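## Task

Shelf spots carry lot numbers printed on the shelf edge directly beneath them, and several spots may have the same number. Place one cardboard box from lot 418 and one from lot 414 on the desk so that no part of either box overhangs below the desk edge. All other cardboard boxes must remain on their own shelves. If no box of a given lot exists in the storeroom, skip that lot. The desk must stay roughly where it is, and the robot must not fall over or finish tilted, or the task fails.

## Robot and tools

ROBOT. A Hello Robot Stretch 3: a two-wheeled base (0.33 m long, 0.34 m wide, round rear) that turns about a point 0.05 m behind its front edge, a lift on a vertical mast, and one telescoping arm that reaches out to the robot's RIGHT, ending in a wrist and a two-finger gripper. The base cannot strafe; to shift the gripper forward or back you drive the base. With the arm in and wrist folded, a turn sweeps a 0.28 m radius; an unfolded, level wrist reaches beyond that.

FRAMES. Base frame: origin on the floor between the drive wheels, x forward, y left, z up, metres. hand_pose is reported in it, at the point where closed fingertips meet; at zero wrist angles its x points up, y back toward the mast, z to the rear. Odometry frame is the base frame at scene start; base_odometry counts wheel turns only, so slip looks like travel. Heading in rad, left positive, -3.142 to 3.142.

TOOL move. One action per call. Either "base" and/or "joints" (optionally with "speeds", "pace", "contact_limits"), or {"servos": "reboot"} on its own. Empty action returns state and images only.
- base: a single command, relative to where the base last reported itself. {"translate_m": d} is an offset straight ahead in metres (negative = backward), -3 to 3. {"rotate_rad": d} is an in-place turn offset in radians, left positive, -6.4 to 6.4.
- joints: absolute targets, keyed by name: lift_m 0 to 1.1; arm_m 0 to 0.52 (extension); wrist_yaw_rad -1.345 to 4.42 (0 along the arm, positive toward the front); wrist_pitch_rad -1.57 to 0.451 (0 level, negative tips fingers down); wrist_roll_rad -2.911 to 2.918; gripper_m -0.089 to 0.179 (bigger is wider; fingertip gap is about 0.007 less when nearly shut, 0.025 less when wide); head_pan_rad -3.953 to 1.73 (0 forward, left positive, -1.57 faces along the arm); head_tilt_rad -1.53 to 0.419 (negative looks down).
- pace: "default" or "max". speeds: per-key top speed, up to the max value (translate 0.30 m/s, rotate 1.90 rad/s, lift 0.15 m/s, arm 0.40 m/s). The base is capped at 0.10 m/s and 0.63 rad/s unless lift_m < 0.30, arm_m < 0.03 and wrist_yaw_rad > 2.54.
- contact_limits: effort percent (1 to 100) that halts a motion, only alongside that motion's own command. arm_m takes a number (negative sense when retracting); lift_m takes {"down": n, "up": n}, per cent of force beyond free motion (below about 12 may trip with no contact); translate_m and rotate_rad take a number and only then have any contact stop.
- cameras: list of head_camera, nav_camera, wrist_camera or all. blocking: true/omitted waits until everything rests; false returns in about half a second while motion continues. A later move overrides only the keys it names.

wait(seconds 0 to 10, cameras) lets time pass, returning early when running moves finish. stop(cameras) brakes all running motions; braked parts hold and may keep pressing. zoom_image(camera, region [x0,y0,x1,y1] pixels, max 504 by 504) enlarges part of that camera's latest image. finished_scene(scene) ends the current scene for good; make no further calls in that reply.

If a move or wait is refused or an unrequested stop shows up, the remaining move/wait/finished_scene calls in that reply are skipped; an invalid call (bad key) does not block them.

RESULTS. base_status/joint_status: done, moving, off_target (resting short of target, maybe still pushing), contact_stop (that joint goes slack until recommanded; a slack lift may sag under load), time_out or torque_fault (target dropped). on_its_own reports uncommanded behaviour; its "held at" is a target, not a reading. motor_effort: percent, positive toward higher values, bracket = peak in last action; positive wheel effort pushes forward; off-range rest effort hints at load or contact. turned_by_wheels vs turned_by_imu: believe the IMU if they disagree by over 0.15 rad. base_tilt in degrees (forward/right positive, a few degrees of bias). lidar_m: 12 sectors of 30 degrees, first straight ahead then counter-clockwise (4th left, 7th behind, 10th right), seen at a plane 0.17 m high, so table legs not tops; "-" is nothing or something closer than 0.15 m. wrist_depth_mm and head_depth_mm: 7x7 grids of median depth, "-" for invalid.

CAMERAS. head_camera and nav_camera move with the head. head_camera images need a quarter turn clockwise to be upright; nav_camera a quarter turn counterclockwise. wrist_camera rides on the gripper. Calibration lines give intrinsics and T_world_to_cam from the base frame.

GRIPPING. Close to a value under the object's width to grasp (lower grips harder); open at least 0.05 beyond its width to release. The reading does not prove a hold. Too hard a squeeze triggers easing; resend to regrip.

SAFETY. Before folding the wrist to yaw 3.0 or unfolding it, put lift between 0.32 and 0.95, pitch -0.4, roll near 0; once folded the lift may drop to 0.25. With yaw below -0.4 keep pitch at -0.5 or lower. Wrist and head never contact-stop and will overheat to torque_fault if they keep pushing; fix with reboot. Pushing into something solid with the gripper above about 0.45 m, or driving while holding or hooking something fixed, can tip the robot; if tilt appears, back off before opening. Avoid drops, releasing moving items, collisions and hard shoves; use gentle contact limits near furniture and keep the desk in place.

Each tool is called after "Request:" in YAML: its name, and indented under it one key for each argument.

## Session

Request:
move:
  cameras: ["all"]

Request:
move:
  joints: {"head_pan_rad":-1.57}
  cameras: ["nav_camera"]

Request:
move:
  joints: {"head_pan_rad":1.57}
  cameras: ["nav_camera"]

Request:
move:
  joints: {"head_pan_rad":-3.14}
  cameras: ["nav_camera"]

Scene clock: 0.00 s.
base_odometry: x=+0.000 y=+0.000 heading=+0.000
turned_by_wheels: +0.000
turned_by_imu: +0.000
base_tilt: forward=-0.3 right=-1.3
lidar_m: 0.73 0.73 0.85 1.53 2.20 1.28 0.93 1.11 1.84 2.08 2.09 0.83
head_depth_mm: 802 792 784 776 768 761 757 / 774 765 758 751 744 737 730 / 748 740 734 728 721 715 708 / 728 719 711 705 699 694 686 / 702 695 689 684 679 672 667 / 681 673 667 664 658 652 648 / 661 655 652 644 640 634 631
base_status: not commanded
joint_positions: lift_m=+0.374 arm_m=+0.001 wrist_yaw_rad=+3.009 wrist_pitch_rad=-0.462 wrist_roll_rad=+0.000 gripper_m=+0.037 head_pan_rad=+0.000 head_tilt_rad=-0.003
joint_status: not commanded
measured_speeds: all 0
motor_effort: left_wheel=-0.4 right_wheel=+0.1 lift_m=+22.4 arm_m=-1.9 wrist_yaw_rad=-1.0 wrist_pitch_rad=+1.9 wrist_roll_rad=-0.1 gripper_m=+0.3 head_pan_rad=+1.2 head_tilt_rad=+6.7
hand_pose: x=+0.0076 y=+0.0712 z=+0.3774 quat_wxyz=(+0.207, +0.697, +0.116, +0.676) (m; base frame)
wrist_depth_mm: - 138 - - - 929 - / - 151 - - - - - / - 167 922 - - 937 - / 840 775 203 821 806 791 762 / 698 671 212 657 648 671 666 / 590 599 126 579 128 582 578 / 522 546 287 355 507 509 509
pictures: head_camera (sideways), nav_camera (sideways), wrist_camera
camera_calibration:
head_camera: T_world_to_cam=[[0.04926, -0.04629, -0.99771, 1.31416], [0.05599, 0.99748, -0.04352, 0.05601], [0.99721, -0.05372, 0.05173, -0.1179]] pos_world=[0.0497, -0.00136, 1.31969]
nav_camera: T_world_to_cam=[[-0.02335, 0.01705, 0.99958, -1.25828], [0.0097, -0.9998, 0.01728, 0.02757], [0.99968, 0.0101, 0.02318, -0.08313]] pos_world=[0.05346, 0.04985, 1.25921]
wrist_camera: T_world_to_cam=[[0.99496, -0.09652, -0.02705, 0.0162], [-0.08066, -0.61072, -0.78772, 0.37395], [0.05951, 0.78594, -0.61543, 0.34202]] pos_world=[-0.00631, -0.03886, 0.5055]

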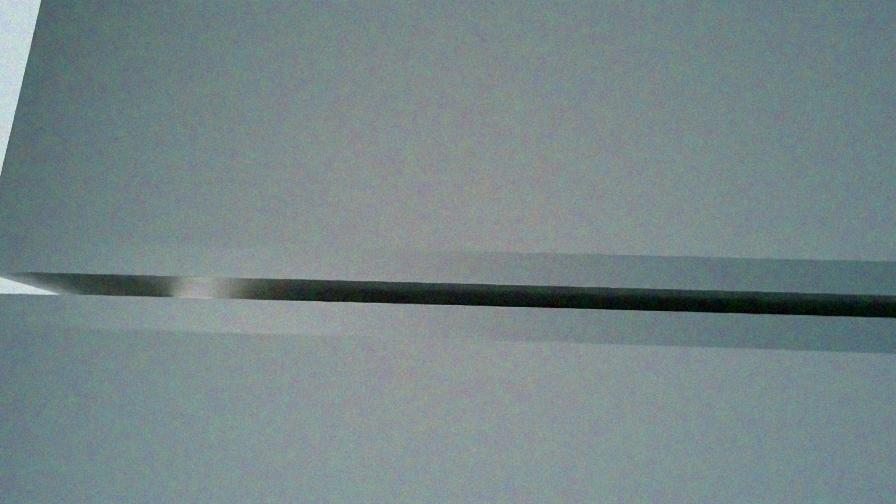

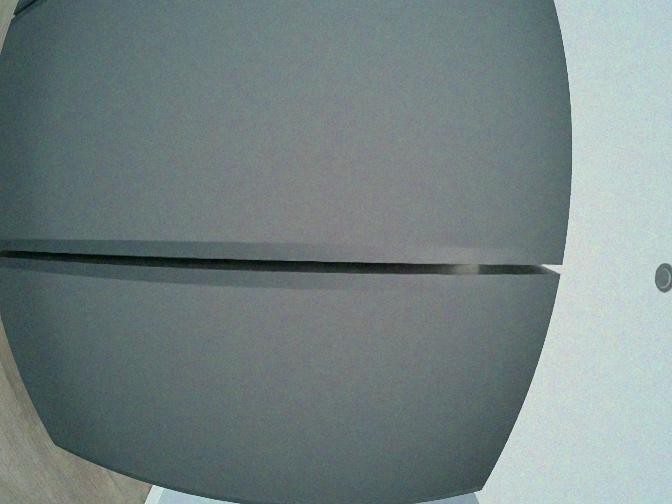

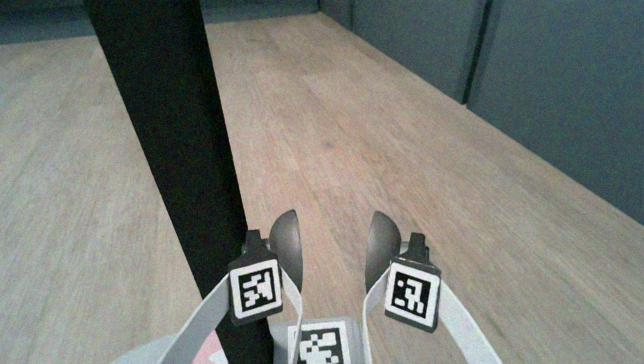

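Scene clock: 1.23 s.
move: done
base_odometry: x=+0.000 y=+0.000 heading=+0.000
turned_by_wheels: +0.000
turned_by_imu: +0.000
base_tilt: forward=-0.3 right=-1.2
lidar_m: 0.73 0.72 0.85 1.53 2.20 1.28 0.93 1.11 1.84 2.08 2.09 0.83
head_depth_mm: 1626 2327 2386 2340 2329 2307 2239 / 1628 2289 2304 2291 2262 2231 2201 / 1644 2185 2234 2207 2163 2165 2115 / 1645 2152 2145 2130 2097 2072 2068 / 1651 2084 2057 2050 2034 2009 2000 / 1659 2011 2005 1981 1952 1951 1927 / 1660 1954 1934 1921 1908 1879 1860
base_status: not commanded
joint_positions: lift_m=+0.374 arm_m=+0.001 wrist_yaw_rad=+3.009 wrist_pitch_rad=-0.462 wrist_roll_rad=+0.000 gripper_m=+0.037 head_pan_rad=-1.607 head_tilt_rad=+0.000
joint_status: all done
measured_speeds: all 0
motor_effort: left_wheel=-0.6(0.7) right_wheel=+0.3(1.1) lift_m=+23.5(23.8) arm_m=-3.6(3.8) wrist_yaw_rad=-1.0(1.1) wrist_pitch_rad=+1.9(2.1) wrist_roll_rad=-0.2(0.3) gripper_m=+0.0(0.8) head_pan_rad=+3.0(5.2) head_tilt_rad=+6.4(7.8)
hand_pose: x=+0.0076 y=+0.0712 z=+0.3774 quat_wxyz=(+0.207, +0.697, +0.116, +0.676)
wrist_depth_mm: - 138 - - - 924 - / - 151 - - - - - / - 167 925 - - 947 - / 832 769 203 807 804 800 762 / 698 675 211 656 652 661 661 / 600 601 126 573 129 577 580 / 523 544 289 354 502 513 511
pictures: nav_camera (sideways)
nav_camera: T_world_to_cam=[[0.01798, 0.02532, 0.99952, -1.25845], [-0.9995, 0.02647, 0.01731, 0.03371], [-0.02602, -0.99933, 0.02578, -0.0802]] pos_world=[0.05424, -0.04918, 1.25933]

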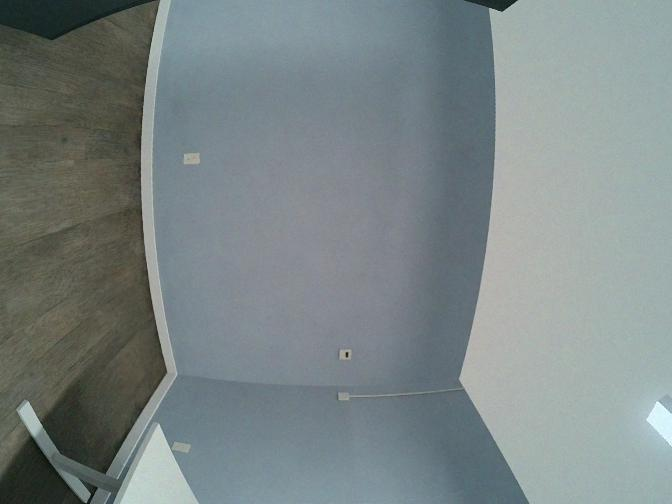

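Scene clock: 4.13 s.
move: done
base_odometry: x=+0.000 y=+0.000 heading=+0.000
turned_by_wheels: +0.000
turned_by_imu: +0.000
base_tilt: forward=-0.4 right=-1.4
lidar_m: 0.72 0.73 0.85 1.53 2.20 1.28 0.93 1.11 1.84 2.08 2.08 0.83
head_depth_mm: - 1958 1218 1202 1190 1177 1167 / - - 1514 1482 1469 1445 1431 / - - 1978 1949 1897 1880 1840 / - - 2619 2525 2430 2335 2175 / - - 2565 2564 2551 2504 2177 / - - 2496 2500 2457 2444 2162 / - - 2157 2122 2244 2134 2064
base_status: not commanded
joint_positions: lift_m=+0.374 arm_m=+0.001 wrist_yaw_rad=+3.009 wrist_pitch_rad=-0.462 wrist_roll_rad=+0.000 gripper_m=+0.037 head_pan_rad=+1.578 head_tilt_rad=+0.000
joint_status: all done
measured_speeds: translate_m=+0.000 rotate_rad=+0.000 lift_m=+0.000 arm_m=+0.000 wrist_yaw_rad=+0.000 wrist_pitch_rad=+0.000 wrist_roll_rad=+0.000 head_pan_rad=-0.024 head_tilt_rad=+0.000
motor_effort: left_wheel=+0.1(1.0) right_wheel=-0.2(1.2) lift_m=+23.5(24.0) arm_m=-6.7(7.2) wrist_yaw_rad=-0.1(2.1) wrist_pitch_rad=+1.9(2.0) wrist_roll_rad=+0.1(0.3) gripper_m=+0.8(0.9) head_pan_rad=-2.9(5.4) head_tilt_rad=+6.0(7.8)
hand_pose: x=+0.0076 y=+0.0712 z=+0.3774 quat_wxyz=(+0.207, +0.697, +0.116, +0.676)
wrist_depth_mm: - 139 - - - 942 - / - 150 - - - - - / - 167 914 - - 936 - / 833 775 204 817 802 799 768 / 700 682 212 663 651 667 670 / 598 595 126 573 129 582 582 / 528 533 287 352 500 510 511
pictures: nav_camera (sideways)
nav_camera: T_world_to_cam=[[-0.01686, -0.02678, 0.9995, -1.25818], [0.9997, 0.01704, 0.01732, 0.02147], [-0.0175, 0.9995, 0.02648, -0.08117]] pos_world=[-0.0441, 0.04708, 1.25933]

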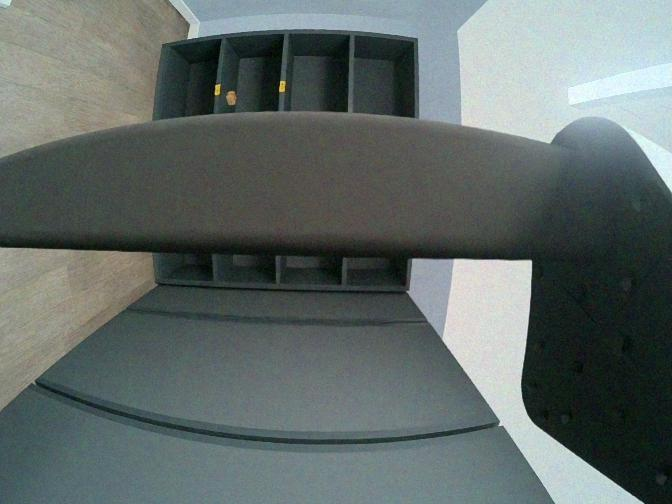

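Scene clock: 7.63 s.
move: done
base_odometry: x=+0.000 y=+0.000 heading=+0.000
turned_by_wheels: +0.000
turned_by_imu: +0.000
base_tilt: forward=-0.2 right=-1.3
lidar_m: 0.73 0.72 0.85 1.53 2.20 1.28 0.93 1.11 1.83 2.08 2.08 0.83
head_depth_mm: 1622 1766 1739 1738 1703 1693 1084 / 1634 1724 1697 1681 1663 1650 1076 / 1637 1665 1646 1629 1612 1576 1067 / 1603 1608 1590 1582 1566 1538 1064 / 1561 1552 1547 1530 1518 1492 1063 / 1514 1511 1495 1480 1465 1454 1055 / 1469 1469 1455 1442 1429 1418 1055
base_status: not commanded
joint_positions: lift_m=+0.374 arm_m=+0.001 wrist_yaw_rad=+3.009 wrist_pitch_rad=-0.462 wrist_roll_rad=+0.000 gripper_m=+0.037 head_pan_rad=-3.148 head_tilt_rad=+0.000
joint_status: all done
measured_speeds: translate_m=+0.000 rotate_rad=+0.000 lift_m=+0.000 arm_m=+0.000 wrist_yaw_rad=+0.000 wrist_pitch_rad=+0.000 wrist_roll_rad=+0.000 head_pan_rad=+0.024 head_tilt_rad=+0.000
motor_effort: left_wheel=-0.3(0.8) right_wheel=+0.2(1.1) lift_m=+24.0(24.1) arm_m=-10.7(10.7) wrist_yaw_rad=-0.7(1.6) wrist_pitch_rad=+1.9(2.1) wrist_roll_rad=-0.2(0.3) gripper_m=+0.4(1.1) head_pan_rad=+3.4(5.1) head_tilt_rad=+5.8(7.0)
hand_pose: x=+0.0076 y=+0.0712 z=+0.3774 quat_wxyz=(+0.207, +0.697, +0.116, +0.676)
wrist_depth_mm: - 139 - - - 926 - / - 151 - - - - - / - 167 930 - - 940 - / 831 761 203 807 804 797 759 / 707 664 211 662 660 667 676 / 602 594 126 567 128 582 571 / 524 538 287 355 504 514 510
pictures: nav_camera (sideways)
nav_camera: T_world_to_cam=[[0.02654, -0.01724, 0.9995, -1.25845], [-0.00294, 0.99985, 0.01732, 0.02767], [-0.99964, -0.0034, 0.02648, -0.07525]] pos_world=[-0.04175, -0.04961, 1.25933]

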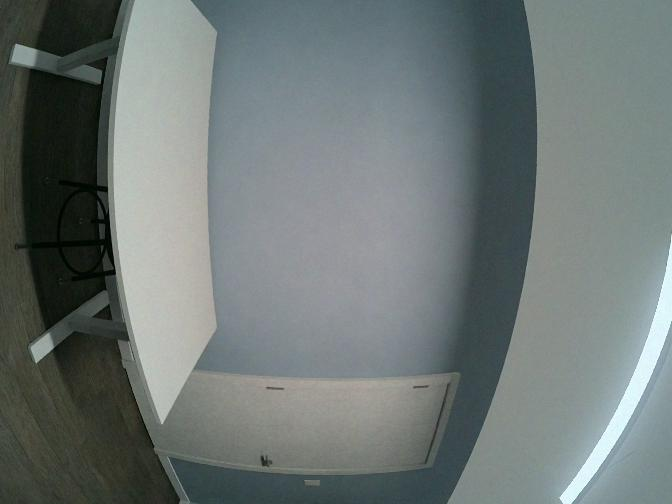

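Request:
move:
  base: {"rotate_rad":-1.34}
  joints: {"head_pan_rad":0.3,"lift_m":0.29}
  pace: "max"
  cameras: ["nav_camera"]

Request:
move:
  joints: {"head_pan_rad":-3.14}
  cameras: ["nav_camera","head_camera"]

Request:
zoom_image:
  camera: "nav_camera"
  region: [130, 100, 450, 340]

Scene clock: 50.30 s.
move: done
base_odometry: x=+0.000 y=+0.000 heading=-1.340
turned_by_wheels: -1.340
turned_by_imu: -1.314
base_tilt: forward=-0.3 right=-1.2
lidar_m: 2.08 1.02 0.75 0.73 0.75 1.04 2.20 2.16 1.27 0.92 1.25 2.15
head_depth_mm: 1613 1948 1934 1905 1883 1870 1868 / 1627 2038 1995 1986 1939 1936 1908 / 1639 2110 2069 2021 2018 1990 1962 / 1648 2160 2148 2122 2078 2067 2040 / 1656 2224 2234 2194 2153 2124 2101 / 1649 2285 2311 2269 2236 2216 2185 / 1670 1140 1138 1139 1145 1142 1995
base_status: done
joint_positions: lift_m=+0.290 arm_m=+0.001 wrist_yaw_rad=+3.009 wrist_pitch_rad=-0.463 wrist_roll_rad=+0.000 gripper_m=+0.037 head_pan_rad=+0.308 head_tilt_rad=+0.000
joint_status: all done
measured_speeds: translate_m=+0.000 rotate_rad=+0.000 lift_m=+0.000 arm_m=+0.000 wrist_yaw_rad=+0.000 wrist_pitch_rad=+0.000 wrist_roll_rad=+0.000 head_pan_rad=-0.024 head_tilt_rad=+0.000
motor_effort: left_wheel=+5.7(14.5) right_wheel=-9.9(14.4) lift_m=+30.0(31.3) arm_m=-12.2(13.2) wrist_yaw_rad=+0.4(1.5) wrist_pitch_rad=+2.0(2.2) wrist_roll_rad=-0.2(0.4) gripper_m=+0.1(1.0) head_pan_rad=-3.4(6.3) head_tilt_rad=+4.4(5.8)
hand_pose: x=+0.0076 y=+0.0711 z=+0.2927 quat_wxyz=(+0.208, +0.697, +0.117, +0.676)
wrist_depth_mm: - 138 - - 728 - - / - 151 161 - 798 - - / 778 167 181 803 824 809 811 / 694 636 204 678 673 665 658 / 576 575 212 549 551 566 559 / 500 496 126 297 128 485 481 / 273 278 263 267 409 427 425
pictures: nav_camera (sideways)
nav_camera: T_world_to_cam=[[-0.03057, 0.00818, 0.9995, -1.2581], [0.31223, -0.94985, 0.01732, 0.02566], [0.94951, 0.3126, 0.02648, -0.08712]] pos_world=[0.03626, 0.0619, 1.25933]

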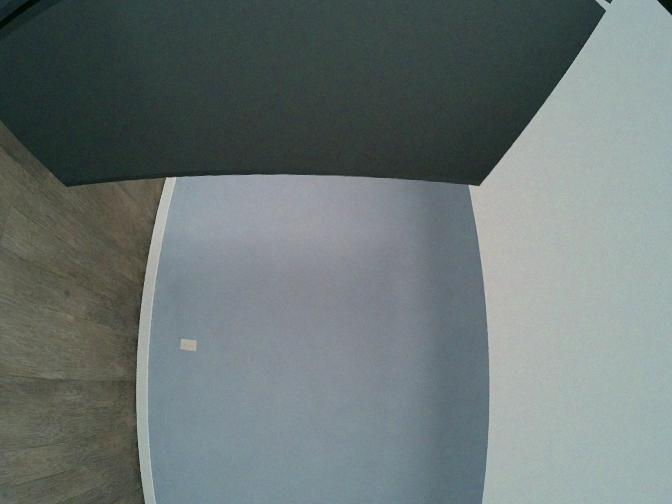

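Scene clock: 53.33 s.
move: done
base_odometry: x=+0.000 y=+0.000 heading=-1.340
turned_by_wheels: +0.000
turned_by_imu: +0.000
base_tilt: forward=-0.3 right=-1.1
lidar_m: 2.08 1.02 0.75 0.73 0.75 1.04 2.20 2.16 1.27 0.93 1.25 2.15
head_depth_mm: 1620 2305 2137 1958 1934 1905 1903 / 1633 2322 2631 2601 2540 2288 2091 / 1630 2369 2614 2578 2566 2542 2199 / 1654 2349 2603 2568 2535 2514 2178 / 1657 2372 2611 2308 2462 2176 2085 / 1663 2382 2612 2576 2541 2494 2172 / 1662 2407 2580 2563 2547 2493 2142
base_status: not commanded
joint_positions: lift_m=+0.290 arm_m=+0.001 wrist_yaw_rad=+3.009 wrist_pitch_rad=-0.463 wrist_roll_rad=+0.000 gripper_m=+0.037 head_pan_rad=-3.148 head_tilt_rad=+0.000
joint_status: all done
measured_speeds: translate_m=+0.000 rotate_rad=+0.000 lift_m=+0.000 arm_m=+0.000 wrist_yaw_rad=+0.000 wrist_pitch_rad=+0.000 wrist_roll_rad=+0.000 head_pan_rad=+0.024 head_tilt_rad=+0.000
motor_effort: left_wheel=+6.1(6.5) right_wheel=-9.7(10.5) lift_m=+26.8(30.1) arm_m=-10.4(12.6) wrist_yaw_rad=-0.9(1.7) wrist_pitch_rad=+2.1(2.2) wrist_roll_rad=-0.2(0.5) gripper_m=+0.1(1.0) head_pan_rad=+3.5(5.7) head_tilt_rad=+4.1(5.2)
hand_pose: x=+0.0076 y=+0.0711 z=+0.2927 quat_wxyz=(+0.208, +0.697, +0.117, +0.676)
wrist_depth_mm: - 139 - - 724 - - / - 151 161 - 789 - - / 801 167 181 801 813 796 814 / 700 633 204 673 665 666 661 / 580 582 212 556 549 557 551 / 505 504 126 295 129 483 482 / 272 278 261 268 409 427 424
pictures: head_camera (sideways), nav_camera (sideways)
head_camera: T_world_to_cam=[[-0.05225, 0.04659, -0.99755, 1.31454], [-0.06283, -0.99709, -0.04328, 0.05634], [-0.99666, 0.06041, 0.05502, -0.11]] pos_world=[-0.03741, 0.00158, 1.3198]
nav_camera: T_world_to_cam=[[0.02654, -0.01724, 0.9995, -1.25845], [-0.00294, 0.99985, 0.01732, 0.02767], [-0.99964, -0.0034, 0.02648, -0.07525]] pos_world=[-0.04175, -0.04961, 1.25933]

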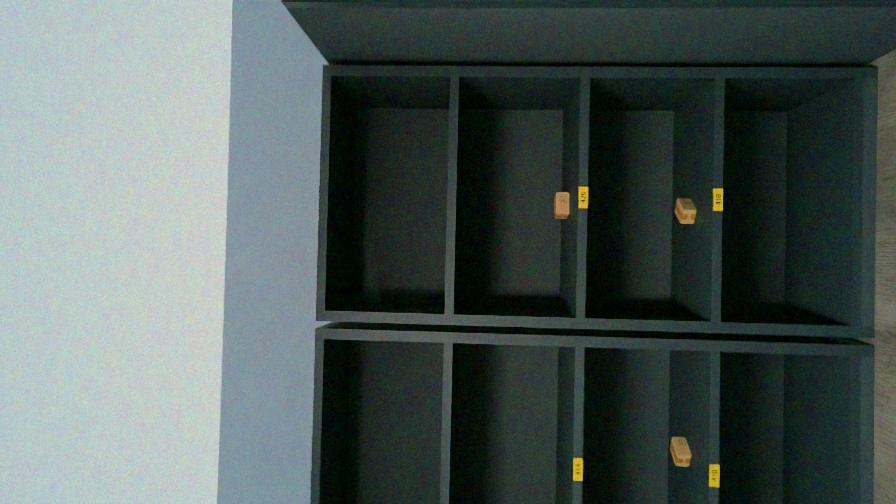

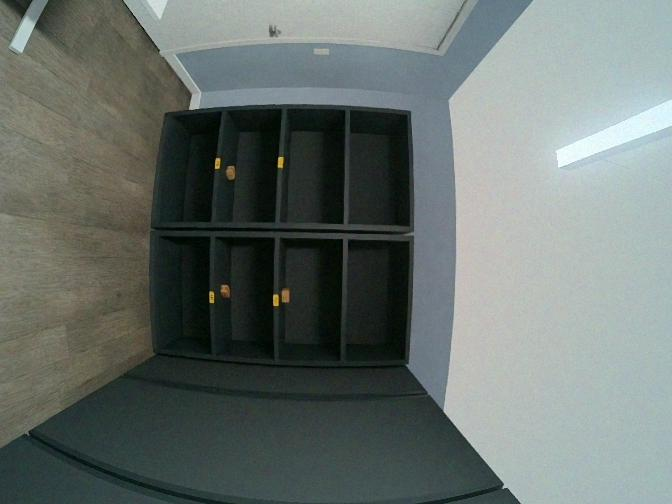

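Scaled by 1.575 from the camera's image (finer frame: 792x594).

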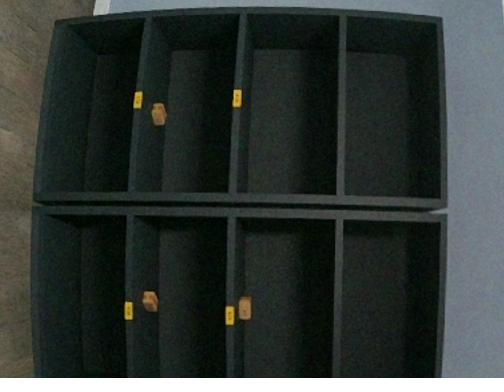

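Request:
zoom_image:
  camera: "head_camera"
  region: [540, 170, 740, 240]

Request:
zoom_image:
  camera: "head_camera"
  region: [540, 420, 740, 500]

Scaled by 2.520 from the camera's image (finer frame: 1280x720).

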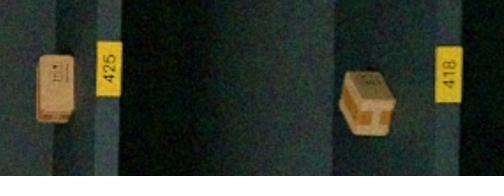

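Scaled by 2.520 from the camera's image (finer frame: 1280x720).

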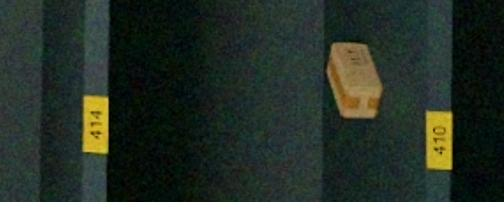

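Request:
move:
  base: {"translate_m":-1.38}
  pace: "max"

Request:
move:
  base: {"rotate_rad":-1.57}
  joints: {"lift_m":0.6,"head_pan_rad":-1.57,"head_tilt_rad":-0.5}
  pace: "max"

Request:
move:
  joints: {"wrist_yaw_rad":0,"gripper_m":0.179}

Request:
move:
  joints: {"wrist_pitch_rad":-0.25}
  cameras: ["all"]

Scene clock: 103.27 s.
move: done
base_odometry: x=-0.316 y=+1.343 heading=-1.339
turned_by_wheels: +0.000
turned_by_imu: -0.002
base_tilt: forward=-0.2 right=-1.3
lidar_m: 3.43 1.04 0.77 0.74 0.77 1.06 0.84 0.86 1.37 1.52 1.33 2.21
head_depth_mm: 930 1150 1258 1236 1229 945 1204 / 931 1160 1258 1242 1225 939 1201 / 889 1164 1258 1236 1227 930 1200 / 896 1169 1253 1236 1223 924 1202 / 897 1107 1244 1134 1226 917 1197 / 850 811 814 803 824 779 780 / 902 1056 1246 877 784 781 805
base_status: done
joint_positions: lift_m=+0.290 arm_m=+0.001 wrist_yaw_rad=+3.009 wrist_pitch_rad=-0.463 wrist_roll_rad=+0.000 gripper_m=+0.037 head_pan_rad=-3.140 head_tilt_rad=+0.000
joint_status: not commanded
measured_speeds: all 0
motor_effort: left_wheel=+0.4(10.7) right_wheel=-9.4(17.8) lift_m=+29.7(31.6) arm_m=-3.8(8.8) wrist_yaw_rad=-0.2(2.1) wrist_pitch_rad=+2.1(2.3) wrist_roll_rad=-0.3(0.3) gripper_m=+0.8(1.0) head_pan_rad=+2.6(4.0) head_tilt_rad=+1.8(4.1)
hand_pose: x=+0.0076 y=+0.0711 z=+0.2927 quat_wxyz=(+0.208, +0.697, +0.117, +0.676)
wrist_depth_mm: - 139 - - - - 781 / - 151 161 - - - - / 816 166 182 785 827 807 802 / 690 640 203 682 668 662 662 / 580 572 212 546 548 562 553 / 500 497 126 295 129 480 481 / 272 278 263 267 410 426 422
pictures: none

Scene clock: 106.37 s.
move: done
base_odometry: x=-0.316 y=+1.343 heading=-2.909
turned_by_wheels: -1.570
turned_by_imu: -1.544
base_tilt: forward=-0.4 right=-1.2
lidar_m: 1.52 1.33 2.25 3.43 1.03 0.76 0.74 0.78 1.07 0.84 0.86 1.37
head_depth_mm: 835 1128 1201 1357 1264 1446 1247 / 858 1131 1188 1349 1221 1424 1250 / 885 1133 1186 1353 1243 1424 1251 / 917 1133 1193 1359 1233 1422 1248 / 798 1101 1018 1078 1137 1254 1232 / 691 733 798 883 997 1120 1234 / 693 1138 1078 1376 1203 1431 1240
base_status: done
joint_positions: lift_m=+0.600 arm_m=+0.001 wrist_yaw_rad=+3.009 wrist_pitch_rad=-0.463 wrist_roll_rad=+0.000 gripper_m=+0.037 head_pan_rad=-1.568 head_tilt_rad=-0.501
joint_status: all done
measured_speeds: all 0
motor_effort: left_wheel=+4.8(13.3) right_wheel=-10.3(15.0) lift_m=+25.8(33.5) arm_m=-11.0(11.0) wrist_yaw_rad=-0.8(1.4) wrist_pitch_rad=+2.1(2.3) wrist_roll_rad=-0.1(0.4) gripper_m=+0.4(0.9) head_pan_rad=-3.2(5.5) head_tilt_rad=+3.3(7.5)
hand_pose: x=+0.0076 y=+0.0710 z=+0.6027 quat_wxyz=(+0.208, +0.697, +0.117, +0.676)
wrist_depth_mm: - 138 - - - - - / - 150 - - - - - / - 167 - - - - - / - - 203 - - - - / 969 - 211 953 944 968 966 / 871 851 126 817 129 844 828 / 754 757 287 757 729 751 731
pictures: none

Scene clock: 108.87 s.
move: done
base_odometry: x=-0.316 y=+1.343 heading=-2.909
turned_by_wheels: +0.000
turned_by_imu: +0.000
base_tilt: forward=-0.1 right=-1.3
lidar_m: 1.52 1.33 2.24 3.41 1.02 0.77 0.74 0.78 1.07 0.84 0.86 1.37
head_depth_mm: 824 1131 1197 1347 1260 1439 1257 / 850 1128 1188 1358 1221 1434 1254 / 877 1135 1195 1357 1241 1425 1242 / 913 1136 1191 1357 1227 1415 1241 / 806 1103 1021 1090 1154 1267 1231 / 693 733 801 881 995 1120 1228 / 684 1113 1073 1374 1202 1427 1241
base_status: not commanded
joint_positions: lift_m=+0.600 arm_m=+0.001 wrist_yaw_rad=+0.003 wrist_pitch_rad=-0.463 wrist_roll_rad=+0.000 gripper_m=+0.179 head_pan_rad=-1.570 head_tilt_rad=-0.500
joint_status: all done
measured_speeds: all 0
motor_effort: left_wheel=+4.9(5.1) right_wheel=-9.4(10.8) lift_m=+23.4(25.2) arm_m=-13.0(13.5) wrist_yaw_rad=-2.8(6.7) wrist_pitch_rad=+2.1(2.2) wrist_roll_rad=-0.1(0.3) gripper_m=+0.9(85.2) head_pan_rad=-2.4(3.7) head_tilt_rad=+4.1(5.1)
hand_pose: x=-0.0208 y=-0.3640 z=+0.6027 quat_wxyz=(+0.689, +0.164, -0.688, -0.161)
wrist_depth_mm: - - - - - - - / - - - - - - - / - - - - - - - / - - - - - - - / - 142 - - - - 858 / 123 807 861 844 842 813 805 / 727 741 755 750 744 725 105
pictures: none

Scene clock: 109.73 s.
move: done
base_odometry: x=-0.316 y=+1.343 heading=-2.909
turned_by_wheels: +0.000
turned_by_imu: +0.000
base_tilt: forward=-0.2 right=-1.3
lidar_m: 1.52 1.33 2.25 3.41 1.03 0.77 0.74 0.78 1.07 0.84 0.86 1.37
head_depth_mm: 824 1138 1197 1352 1259 1439 1254 / 849 1136 1185 1360 1217 1435 1251 / 878 1131 1187 1357 1237 1428 1247 / 912 1136 1194 1359 1228 1417 1254 / 805 1099 1019 1091 1149 1271 1236 / 691 735 799 880 992 1116 1227 / 686 1116 1074 1370 1207 1438 1244
base_status: not commanded
joint_positions: lift_m=+0.600 arm_m=+0.001 wrist_yaw_rad=+0.003 wrist_pitch_rad=-0.272 wrist_roll_rad=+0.000 gripper_m=+0.179 head_pan_rad=-1.570 head_tilt_rad=-0.500
joint_status: all done
measured_speeds: all 0
motor_effort: left_wheel=+4.6(5.0) right_wheel=-10.0(10.5) lift_m=+24.0(24.0) arm_m=-12.1(13.2) wrist_yaw_rad=-2.1(4.2) wrist_pitch_rad=+3.7(5.1) wrist_roll_rad=+0.1(0.3) gripper_m=+0.7(0.9) head_pan_rad=-3.3(3.4) head_tilt_rad=+3.6(4.8)
hand_pose: x=-0.0207 y=-0.3859 z=+0.6466 quat_wxyz=(+0.701, +0.097, -0.700, -0.095)
wrist_depth_mm: - - - - - - 877 / - - - - - - 925 / - - - - - - - / - - - - - - - / - - - - - - - / 118 139 - - - - - / 823 859 836 822 815 - 105
pictures: head_camera (sideways), nav_camera (sideways), wrist_camera
head_camera: T_world_to_cam=[[-0.04662, 0.43232, -0.90051, 1.18756], [0.9975, -0.0277, -0.06494, 0.07804], [-0.05302, -0.90129, -0.42995, 0.51548]] pos_world=[0.00484, -0.04665, 1.29612]
nav_camera: T_world_to_cam=[[0.01735, -0.45598, 0.88982, -1.11495], [-0.99979, -0.01752, 0.01052, 0.04262], [0.0108, -0.88982, -0.45619, 0.54692]] pos_world=[0.05606, -0.02099, 1.24116]
wrist_camera: T_world_to_cam=[[-0.99886, -0.04344, -0.01981, -0.01795], [-0.0022, 0.45641, -0.88977, 0.784], [0.04769, -0.88871, -0.45599, 0.11912]] pos_world=[-0.02189, -0.25274, 0.75154]

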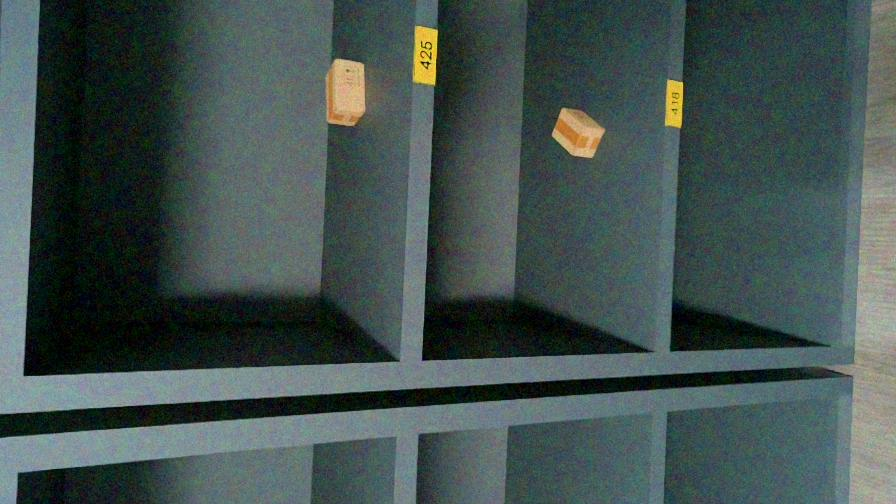

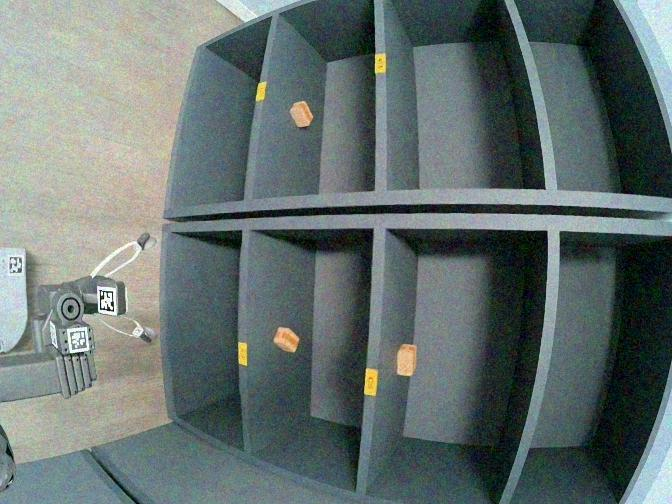

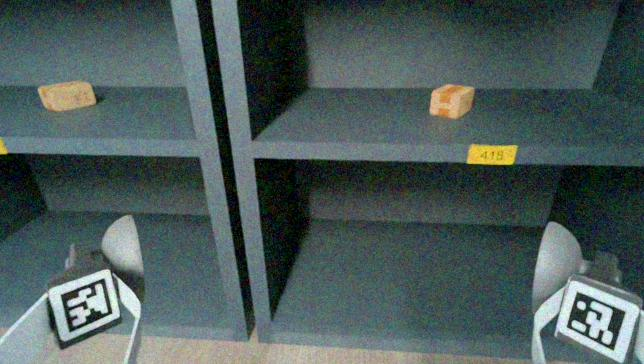

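Request:
move:
  base: {"translate_m":-0.28}
  joints: {"lift_m":0.55,"wrist_pitch_rad":-0.3}
  cameras: ["wrist_camera","head_camera"]

Request:
zoom_image:
  camera: "wrist_camera"
  region: [230, 60, 430, 200]

Scene clock: 135.97 s.
move: done
base_odometry: x=-0.044 y=+1.408 heading=-2.909
turned_by_wheels: +0.000
turned_by_imu: +0.000
base_tilt: forward=-0.4 right=-1.2
lidar_m: 1.80 1.57 2.40 1.65 0.64 0.48 0.47 0.49 0.68 1.27 0.93 1.60
head_depth_mm: 827 1113 1120 1020 1123 1077 1194 / 851 1127 1184 1337 1249 1390 1250 / 882 1128 1183 1352 1240 1426 1254 / 910 1128 1190 1356 1196 1410 1237 / 949 1134 1181 1356 1219 1408 1246 / 992 1139 1191 1358 1211 1402 1237 / 1025 1112 1084 1154 1160 1217 1228
base_status: done
joint_positions: lift_m=+0.550 arm_m=+0.001 wrist_yaw_rad=+0.003 wrist_pitch_rad=-0.314 wrist_roll_rad=+0.000 gripper_m=+0.179 head_pan_rad=-1.570 head_tilt_rad=-0.500
joint_status: all done
measured_speeds: all 0
motor_effort: left_wheel=-3.9(9.6) right_wheel=-8.2(15.7) lift_m=+29.5(31.4) arm_m=-12.3(13.3) wrist_yaw_rad=-2.7(4.9) wrist_pitch_rad=+2.2(5.1) wrist_roll_rad=+0.1(0.3) gripper_m=+0.5(1.0) head_pan_rad=-2.8(3.9) head_tilt_rad=+4.2(5.2)
hand_pose: x=-0.0208 y=-0.3818 z=+0.5866 quat_wxyz=(+0.699, +0.112, -0.698, -0.110)
wrist_depth_mm: - - - - - - - / - - - - - - 546 / - - - - - - 555 / - - - - - - 627 / - 143 - - - 929 - / - 140 - - - - - / 738 763 797 774 787 765 105
pictures: head_camera (sideways), wrist_camera
head_camera: T_world_to_cam=[[-0.04658, 0.4322, -0.90057, 1.18764], [0.99751, -0.02772, -0.0649, 0.07799], [-0.05302, -0.90135, -0.42983, 0.51532]] pos_world=[0.00484, -0.04665, 1.29612]
wrist_camera: T_world_to_cam=[[-0.99887, -0.04231, -0.02147, -0.01772], [-0.0022, 0.49338, -0.86981, 0.73111], [0.04739, -0.86879, -0.49291, 0.12462]] pos_world=[-0.02199, -0.25319, 0.69698]

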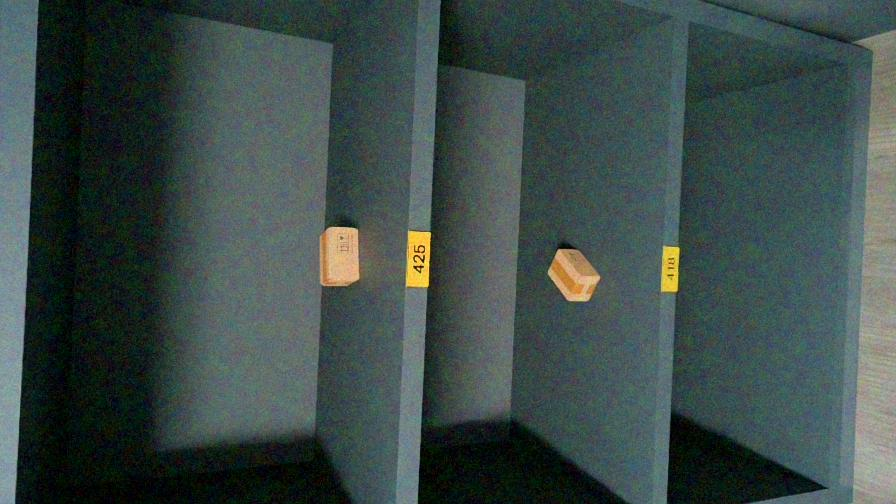

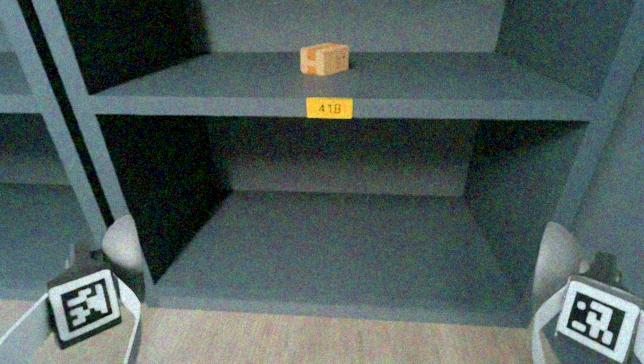

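Scaled by 2.520.

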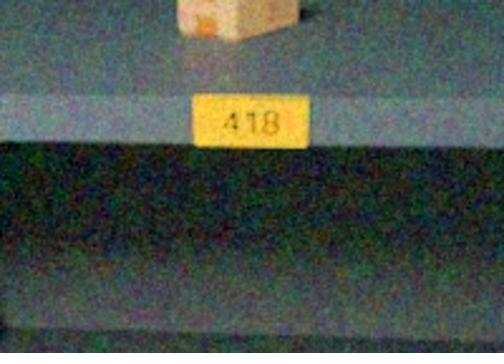

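Request:
move:
  base: {"translate_m":0.115}

Request:
move:
  base: {"rotate_rad":1.57}

Request:
move:
  base: {"translate_m":-0.3}

Request:
move:
  base: {"rotate_rad":-1.57}

Request:
move:
  joints: {"wrist_yaw_rad":-0.37,"lift_m":0.57,"head_tilt_rad":-0.7}
  cameras: ["wrist_camera","head_camera"]

Scene clock: 170.43 s.
move: done
base_odometry: x=-0.156 y=+1.381 heading=-2.909
turned_by_wheels: +0.000
turned_by_imu: +0.000
base_tilt: forward=-0.2 right=-1.2
lidar_m: 1.69 1.47 1.60 2.06 0.80 0.60 0.58 0.60 0.85 1.13 0.88 1.50
head_depth_mm: 833 1122 1188 1303 1252 1246 1253 / 860 1129 1184 1340 1252 1424 1248 / 888 1128 1183 1351 1212 1427 1249 / 925 1129 1186 1352 1208 1418 1243 / 959 1133 1195 1357 1214 1404 1241 / 1004 1127 1092 1229 1161 1334 1245 / 793 858 879 887 991 1092 1224
base_status: done
joint_positions: lift_m=+0.550 arm_m=+0.001 wrist_yaw_rad=+0.003 wrist_pitch_rad=-0.314 wrist_roll_rad=+0.000 gripper_m=+0.179 head_pan_rad=-1.570 head_tilt_rad=-0.500
joint_status: not commanded
measured_speeds: all 0
motor_effort: left_wheel=+8.3(9.2) right_wheel=+3.2(10.9) lift_m=+27.7(29.3) arm_m=-11.2(12.8) wrist_yaw_rad=-3.4(4.2) wrist_pitch_rad=+2.1(2.2) wrist_roll_rad=-0.2(0.3) gripper_m=+0.6(1.2) head_pan_rad=-3.0(3.5) head_tilt_rad=+3.1(4.4)
hand_pose: x=-0.0208 y=-0.3818 z=+0.5866 quat_wxyz=(+0.699, +0.112, -0.698, -0.110)
wrist_depth_mm: - - - - - - - / - - - - - - - / - 652 - - - - - / - - - - - - - / - 147 - - - - - / - 140 - - - - - / 744 763 791 782 778 754 105
pictures: none

Scene clock: 174.03 s.
move: done
base_odometry: x=-0.156 y=+1.381 heading=-1.339
turned_by_wheels: +1.570
turned_by_imu: +1.545
base_tilt: forward=-0.2 right=-1.2
lidar_m: 2.14 0.83 0.60 0.58 0.60 0.83 1.20 0.88 1.50 1.69 1.47 1.60
head_depth_mm: 1397 1512 1652 1831 1961 1621 1326 / 1392 1513 1627 1816 1943 1611 1315 / 1401 1507 1647 1802 1935 1615 1315 / 1393 1518 1658 1800 1940 1595 1299 / 1404 1512 1643 1809 1934 1594 1301 / 1408 1534 1678 1820 1949 1573 1296 / 1414 1537 1663 1842 1933 1581 1292
base_status: done
joint_positions: lift_m=+0.550 arm_m=+0.001 wrist_yaw_rad=+0.003 wrist_pitch_rad=-0.314 wrist_roll_rad=+0.000 gripper_m=+0.179 head_pan_rad=-1.570 head_tilt_rad=-0.500
joint_status: not commanded
measured_speeds: all 0
motor_effort: left_wheel=-8.9(12.9) right_wheel=+8.9(12.1) lift_m=+26.1(28.2) arm_m=-12.3(13.7) wrist_yaw_rad=-2.5(4.2) wrist_pitch_rad=+2.1(2.2) wrist_roll_rad=+0.0(0.3) gripper_m=+0.2(1.1) head_pan_rad=-1.7(3.4) head_tilt_rad=+3.6(4.4)
hand_pose: x=-0.0209 y=-0.3818 z=+0.5866 quat_wxyz=(+0.699, +0.112, -0.698, -0.110)
wrist_depth_mm: - - - - - - - / - - - - - - - / - - - - - - - / - - - - - - - / - - - - - - - / 123 857 925 911 897 918 918 / 748 762 785 783 787 745 105
pictures: none

Scene clock: 178.17 s.
move: done
base_odometry: x=-0.225 y=+1.673 heading=-1.339
turned_by_wheels: +0.000
turned_by_imu: +0.000
base_tilt: forward=-0.4 right=-1.1
lidar_m: 2.16 0.82 0.60 0.58 0.61 0.74 0.97 0.61 1.36 1.68 1.64 1.83
head_depth_mm: 1416 1536 1661 1778 1532 1552 1292 / 1415 1523 1662 1825 1947 1610 1316 / 1401 1516 1637 1798 1956 1611 1311 / 1397 1511 1642 1796 1932 1603 1305 / 1393 1500 1638 1796 1938 1590 1291 / 1393 1513 1651 1806 1935 1584 1284 / 1399 1501 1648 1796 1934 1578 1288
base_status: done
joint_positions: lift_m=+0.550 arm_m=+0.001 wrist_yaw_rad=+0.003 wrist_pitch_rad=-0.314 wrist_roll_rad=+0.000 gripper_m=+0.179 head_pan_rad=-1.570 head_tilt_rad=-0.500
joint_status: not commanded
measured_speeds: all 0
motor_effort: left_wheel=-8.4(13.2) right_wheel=-2.5(11.4) lift_m=+23.6(26.0) arm_m=-12.2(13.8) wrist_yaw_rad=-2.1(4.4) wrist_pitch_rad=+2.2(2.2) wrist_roll_rad=+0.1(0.4) gripper_m=+0.7(1.1) head_pan_rad=-3.0(3.6) head_tilt_rad=+2.6(3.9)
hand_pose: x=-0.0209 y=-0.3818 z=+0.5866 quat_wxyz=(+0.699, +0.112, -0.698, -0.110)
wrist_depth_mm: - - - - - - - / - - - - - - - / - - - - - - - / - - - - - - - / - - - - - - - / 123 850 930 917 908 904 - / 743 759 787 787 774 754 105
pictures: none

Scene clock: 181.77 s.
move: done
base_odometry: x=-0.225 y=+1.673 heading=-2.909
turned_by_wheels: -1.570
turned_by_imu: -1.545
base_tilt: forward=-0.3 right=-1.1
lidar_m: 1.68 1.64 1.83 2.06 0.81 0.60 0.58 0.61 0.75 0.97 0.61 1.36
head_depth_mm: 789 858 935 739 1109 964 807 / 792 854 934 731 1102 960 825 / 794 860 936 723 1099 927 818 / 795 861 937 714 1120 918 813 / 793 858 933 704 1125 942 808 / 798 861 926 698 1119 933 807 / 786 846 873 691 865 882 804
base_status: done
joint_positions: lift_m=+0.550 arm_m=+0.001 wrist_yaw_rad=+0.003 wrist_pitch_rad=-0.314 wrist_roll_rad=+0.000 gripper_m=+0.179 head_pan_rad=-1.570 head_tilt_rad=-0.500
joint_status: not commanded
measured_speeds: all 0
motor_effort: left_wheel=+8.5(11.6) right_wheel=-9.4(13.3) lift_m=+23.0(24.1) arm_m=-12.5(13.6) wrist_yaw_rad=-2.1(4.4) wrist_pitch_rad=+2.1(2.2) wrist_roll_rad=+0.1(0.3) gripper_m=+0.9(1.1) head_pan_rad=-2.8(3.4) head_tilt_rad=+2.7(3.7)
hand_pose: x=-0.0209 y=-0.3818 z=+0.5866 quat_wxyz=(+0.699, +0.112, -0.698, -0.110)
wrist_depth_mm: - - - - - - - / - - - - 444 - - / - - - - 450 - - / - - 330 322 319 309 308 / - 142 - - - 310 307 / - 126 - - - - - / - - - - - - 105
pictures: none

Scene clock: 182.80 s.
move: done
base_odometry: x=-0.225 y=+1.673 heading=-2.909
turned_by_wheels: +0.000
turned_by_imu: +0.000
base_tilt: forward=-0.3 right=-1.1
lidar_m: 1.68 1.64 1.83 2.07 0.81 0.60 0.58 0.61 0.75 0.97 0.61 1.35
head_depth_mm: 790 879 709 1145 1000 894 1138 / 788 880 701 1136 995 1216 1136 / 791 869 693 1131 963 1206 1132 / 794 877 686 1139 953 877 1124 / 796 875 676 1135 977 1193 1120 / 799 879 670 1136 967 1190 1123 / 787 846 661 855 911 942 1109
base_status: not commanded
joint_positions: lift_m=+0.570 arm_m=+0.001 wrist_yaw_rad=-0.367 wrist_pitch_rad=-0.314 wrist_roll_rad=+0.000 gripper_m=+0.179 head_pan_rad=-1.570 head_tilt_rad=-0.699
joint_status: all done
measured_speeds: all 0
motor_effort: left_wheel=+8.0(8.8) right_wheel=-8.7(10.0) lift_m=+27.3(33.3) arm_m=-12.4(13.2) wrist_yaw_rad=-2.7(5.6) wrist_pitch_rad=+2.1(2.2) wrist_roll_rad=+0.1(0.3) gripper_m=+0.9(1.0) head_pan_rad=-2.5(3.0) head_tilt_rad=-5.9(7.3)
hand_pose: x=-0.1062 y=-0.3660 z=+0.6066 quat_wxyz=(+0.667, -0.018, -0.707, -0.236)
wrist_depth_mm: - - - - 739 - - / - - - - - - - / - - 453 - - - - / - - - - - - 464 / 309 308 319 - 950 - - / 119 126 - - - - - / - - - - - 682 105
pictures: head_camera (sideways), wrist_camera
head_camera: T_world_to_cam=[[-0.04678, 0.60197, -0.79715, 1.05276], [0.99749, -0.01428, -0.06933, 0.08374], [-0.05311, -0.79839, -0.59979, 0.73648]] pos_world=[0.00484, -0.04454, 1.28675]
wrist_camera: T_world_to_cam=[[-0.94664, 0.32159, -0.02148, 0.03678], [0.17633, 0.46093, -0.86974, 0.74757], [-0.2698, -0.82712, -0.49304, 0.13384]] pos_world=[-0.06089, -0.2457, 0.71698]

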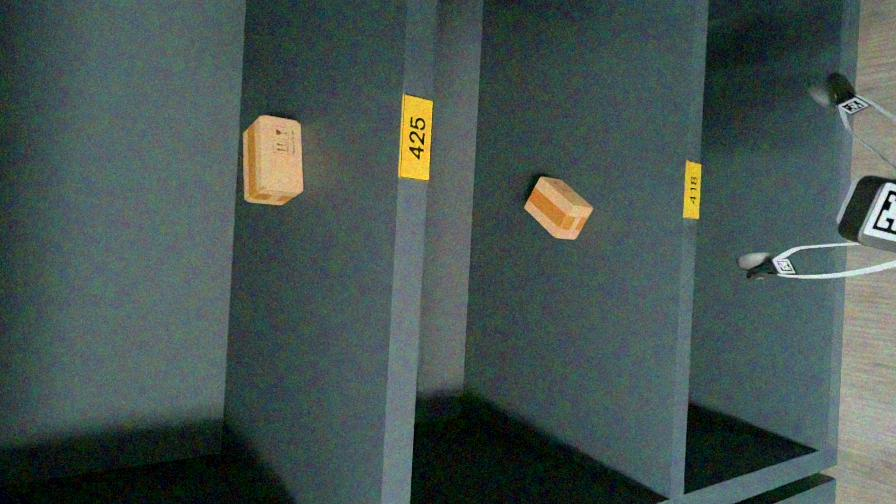

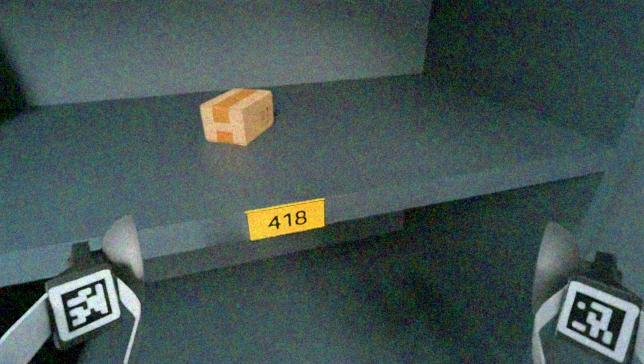

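Request:
move:
  base: {"translate_m":0.012}
  joints: {"lift_m":0.529}

Request:
move:
  joints: {"arm_m":0.23}
  contact_limits: {"arm_m":35}
  cameras: ["wrist_camera"]

Scene clock: 208.30 s.
move: done
base_odometry: x=-0.236 y=+1.670 heading=-2.909
turned_by_wheels: +0.000
turned_by_imu: +0.000
base_tilt: forward=-0.2 right=-1.1
lidar_m: 1.67 1.63 2.47 2.10 0.82 0.61 0.60 0.62 0.77 0.97 0.61 1.34
head_depth_mm: 786 879 709 1141 999 893 1138 / 790 883 701 1135 994 1219 1137 / 794 869 694 1135 961 1211 1136 / 795 873 685 1137 974 1206 1122 / 799 874 676 1137 972 1202 1124 / 801 880 667 1104 967 1193 1134 / 777 818 661 822 889 935 1110
base_status: done
joint_positions: lift_m=+0.529 arm_m=+0.001 wrist_yaw_rad=-0.367 wrist_pitch_rad=-0.314 wrist_roll_rad=+0.000 gripper_m=+0.179 head_pan_rad=-1.570 head_tilt_rad=-0.700
joint_status: all done
measured_speeds: all 0
motor_effort: left_wheel=+7.9(11.5) right_wheel=+1.5(6.9) lift_m=+22.9(26.4) arm_m=-12.0(13.2) wrist_yaw_rad=-1.7(5.0) wrist_pitch_rad=+2.1(2.2) wrist_roll_rad=-0.2(0.3) gripper_m=+0.8(1.2) head_pan_rad=-2.3(2.9) head_tilt_rad=-5.4(6.6)
hand_pose: x=-0.1063 y=-0.3660 z=+0.5656 quat_wxyz=(+0.667, -0.018, -0.707, -0.237)
wrist_depth_mm: - - - - 751 - - / - - 438 - - - - / - - - - - - 428 / 291 292 306 - - - - / 277 146 - - 959 - - / - 126 - - - 733 - / - - - - - - 105
pictures: none

Scene clock: 211.23 s.
move: done
base_odometry: x=-0.236 y=+1.670 heading=-2.909
turned_by_wheels: +0.000
turned_by_imu: +0.000
base_tilt: forward=-0.4 right=-1.2
lidar_m: 1.67 1.63 2.47 2.11 0.82 0.61 0.59 0.62 0.77 0.97 0.61 1.35
head_depth_mm: 790 877 709 1141 1003 891 1141 / 792 881 701 1138 995 1218 1135 / 792 875 693 1132 963 591 576 / 795 872 685 1136 977 623 1114 / 794 876 675 1142 975 1198 1121 / 801 875 667 1106 967 1185 1130 / 777 824 660 824 890 936 1110
base_status: not commanded
joint_positions: lift_m=+0.529 arm_m=+0.230 wrist_yaw_rad=-0.367 wrist_pitch_rad=-0.314 wrist_roll_rad=+0.000 gripper_m=+0.179 head_pan_rad=-1.570 head_tilt_rad=-0.700
joint_status: all done
measured_speeds: all 0
motor_effort: left_wheel=+7.8(8.7) right_wheel=+1.8(2.6) lift_m=+27.3(27.4) arm_m=+13.6(14.2) wrist_yaw_rad=-3.9(4.9) wrist_pitch_rad=+2.1(2.3) wrist_roll_rad=+0.1(0.3) gripper_m=+0.7(1.1) head_pan_rad=-2.2(3.0) head_tilt_rad=-4.7(6.4)
contact_limits: arm_m 35 (drawing in: default 31, maximum 55; extending or still: default 40, maximum 69)
hand_pose: x=-0.1063 y=-0.5954 z=+0.5656 quat_wxyz=(+0.667, -0.018, -0.707, -0.237)
wrist_depth_mm: - - - - - 564 - / - - - - - 588 - / - - 239 268 - - 329 / 291 288 258 271 282 281 279 / 228 216 226 225 223 221 223 / 123 176 187 186 186 185 184 / 151 156 160 158 158 157 107
wrist_camera: T_world_to_cam=[[-0.94649, 0.322, -0.02153, 0.10991], [0.17663, 0.46102, -0.86963, 0.81764], [-0.27009, -0.82691, -0.49323, -0.0759]] pos_world=[-0.06089, -0.4751, 0.67598]

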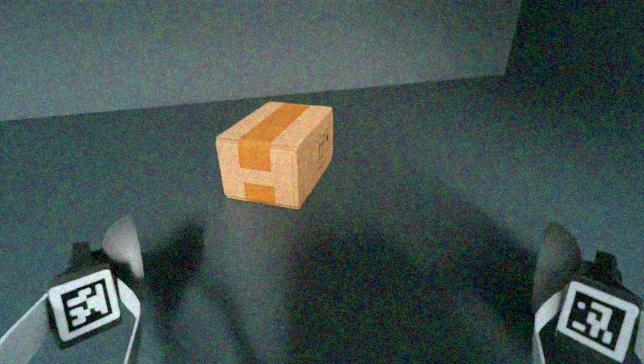

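Request:
move:
  joints: {"arm_m":0.345,"lift_m":0.534}
  contact_limits: {"arm_m":35}

Request:
move:
  joints: {"gripper_m":0.02}
  cameras: ["wrist_camera"]

Scene clock: 228.13 s.
move: done
base_odometry: x=-0.236 y=+1.670 heading=-2.909
turned_by_wheels: +0.000
turned_by_imu: +0.000
base_tilt: forward=-0.3 right=-1.0
lidar_m: 1.67 1.63 2.47 2.11 0.82 0.61 0.60 0.62 0.77 0.97 0.61 1.34
head_depth_mm: 789 881 709 1145 1000 894 1140 / 793 882 702 1135 996 1218 1130 / 793 871 692 1133 945 606 1099 / 791 874 684 1135 926 1207 1126 / 794 876 674 1141 974 1201 1121 / 797 877 666 1097 970 1192 1133 / 776 820 660 825 886 935 1110
base_status: not commanded
joint_positions: lift_m=+0.534 arm_m=+0.345 wrist_yaw_rad=-0.367 wrist_pitch_rad=-0.314 wrist_roll_rad=+0.000 gripper_m=+0.179 head_pan_rad=-1.570 head_tilt_rad=-0.700
joint_status: all done
measured_speeds: all 0
motor_effort: left_wheel=+7.9(8.3) right_wheel=+1.5(2.6) lift_m=+30.4(33.5) arm_m=+13.0(15.1) wrist_yaw_rad=-3.1(4.3) wrist_pitch_rad=+2.3(2.3) wrist_roll_rad=-0.1(0.3) gripper_m=+0.7(1.1) head_pan_rad=-2.1(2.5) head_tilt_rad=-4.6(5.8)
contact_limits: arm_m 35 (drawing in: default 31, maximum 55; extending or still: default 40, maximum 69)
hand_pose: x=-0.1063 y=-0.7104 z=+0.5706 quat_wxyz=(+0.667, -0.018, -0.707, -0.237)
wrist_depth_mm: 303 322 336 - - - 463 / 323 337 - - - - 489 / 336 - - - - - - / 295 297 296 192 278 290 286 / 235 224 224 159 222 230 238 / 123 181 186 142 192 190 190 / 156 160 164 154 163 159 107
pictures: none

Scene clock: 230.27 s.
move: done
base_odometry: x=-0.236 y=+1.670 heading=-2.909
turned_by_wheels: +0.000
turned_by_imu: +0.000
base_tilt: forward=-0.3 right=-1.2
lidar_m: 1.67 1.63 2.47 2.10 0.82 0.61 0.59 0.62 0.77 0.97 0.61 1.35
head_depth_mm: 790 879 709 1143 1000 889 1136 / 789 881 700 1133 995 1219 1140 / 792 872 691 1132 946 607 1107 / 793 872 685 1134 921 1208 1127 / 796 874 676 1136 972 1197 1123 / 798 879 667 1105 970 1185 1131 / 777 822 660 823 887 932 1109
base_status: not commanded
joint_positions: lift_m=+0.534 arm_m=+0.345 wrist_yaw_rad=-0.368 wrist_pitch_rad=-0.314 wrist_roll_rad=+0.000 gripper_m=+0.021 head_pan_rad=-1.570 head_tilt_rad=-0.700
joint_status: all done
measured_speeds: all 0
motor_effort: left_wheel=+8.1(8.3) right_wheel=+1.3(2.4) lift_m=+28.7(30.6) arm_m=+12.3(14.1) wrist_yaw_rad=-2.0(4.8) wrist_pitch_rad=+2.2(2.3) wrist_roll_rad=-0.1(0.6) gripper_m=-14.4(86.5) head_pan_rad=-2.3(3.1) head_tilt_rad=-4.1(5.8)
contact_limits: arm_m 35 (drawing in: default 31, maximum 55; extending or still: default 40, maximum 69)
hand_pose: x=-0.1065 y=-0.7103 z=+0.5706 quat_wxyz=(+0.667, -0.019, -0.707, -0.237)
wrist_depth_mm: 304 322 337 - - - 463 / 321 336 - - - - 489 / 334 - - - - - - / 301 296 295 193 276 291 286 / 234 234 225 159 158 230 229 / 195 193 128 150 126 190 190 / 166 160 160 160 157 159 162
wrist_camera: T_world_to_cam=[[-0.94627, 0.32267, -0.0215, 0.14734], [0.17693, 0.46091, -0.86963, 0.87497], [-0.27069, -0.82671, -0.49323, -0.16847]] pos_world=[-0.06099, -0.5901, 0.68098]

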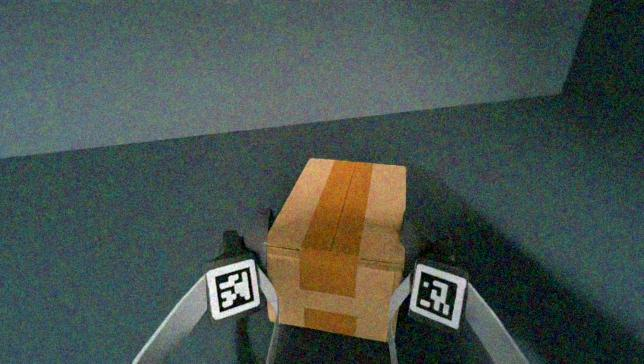

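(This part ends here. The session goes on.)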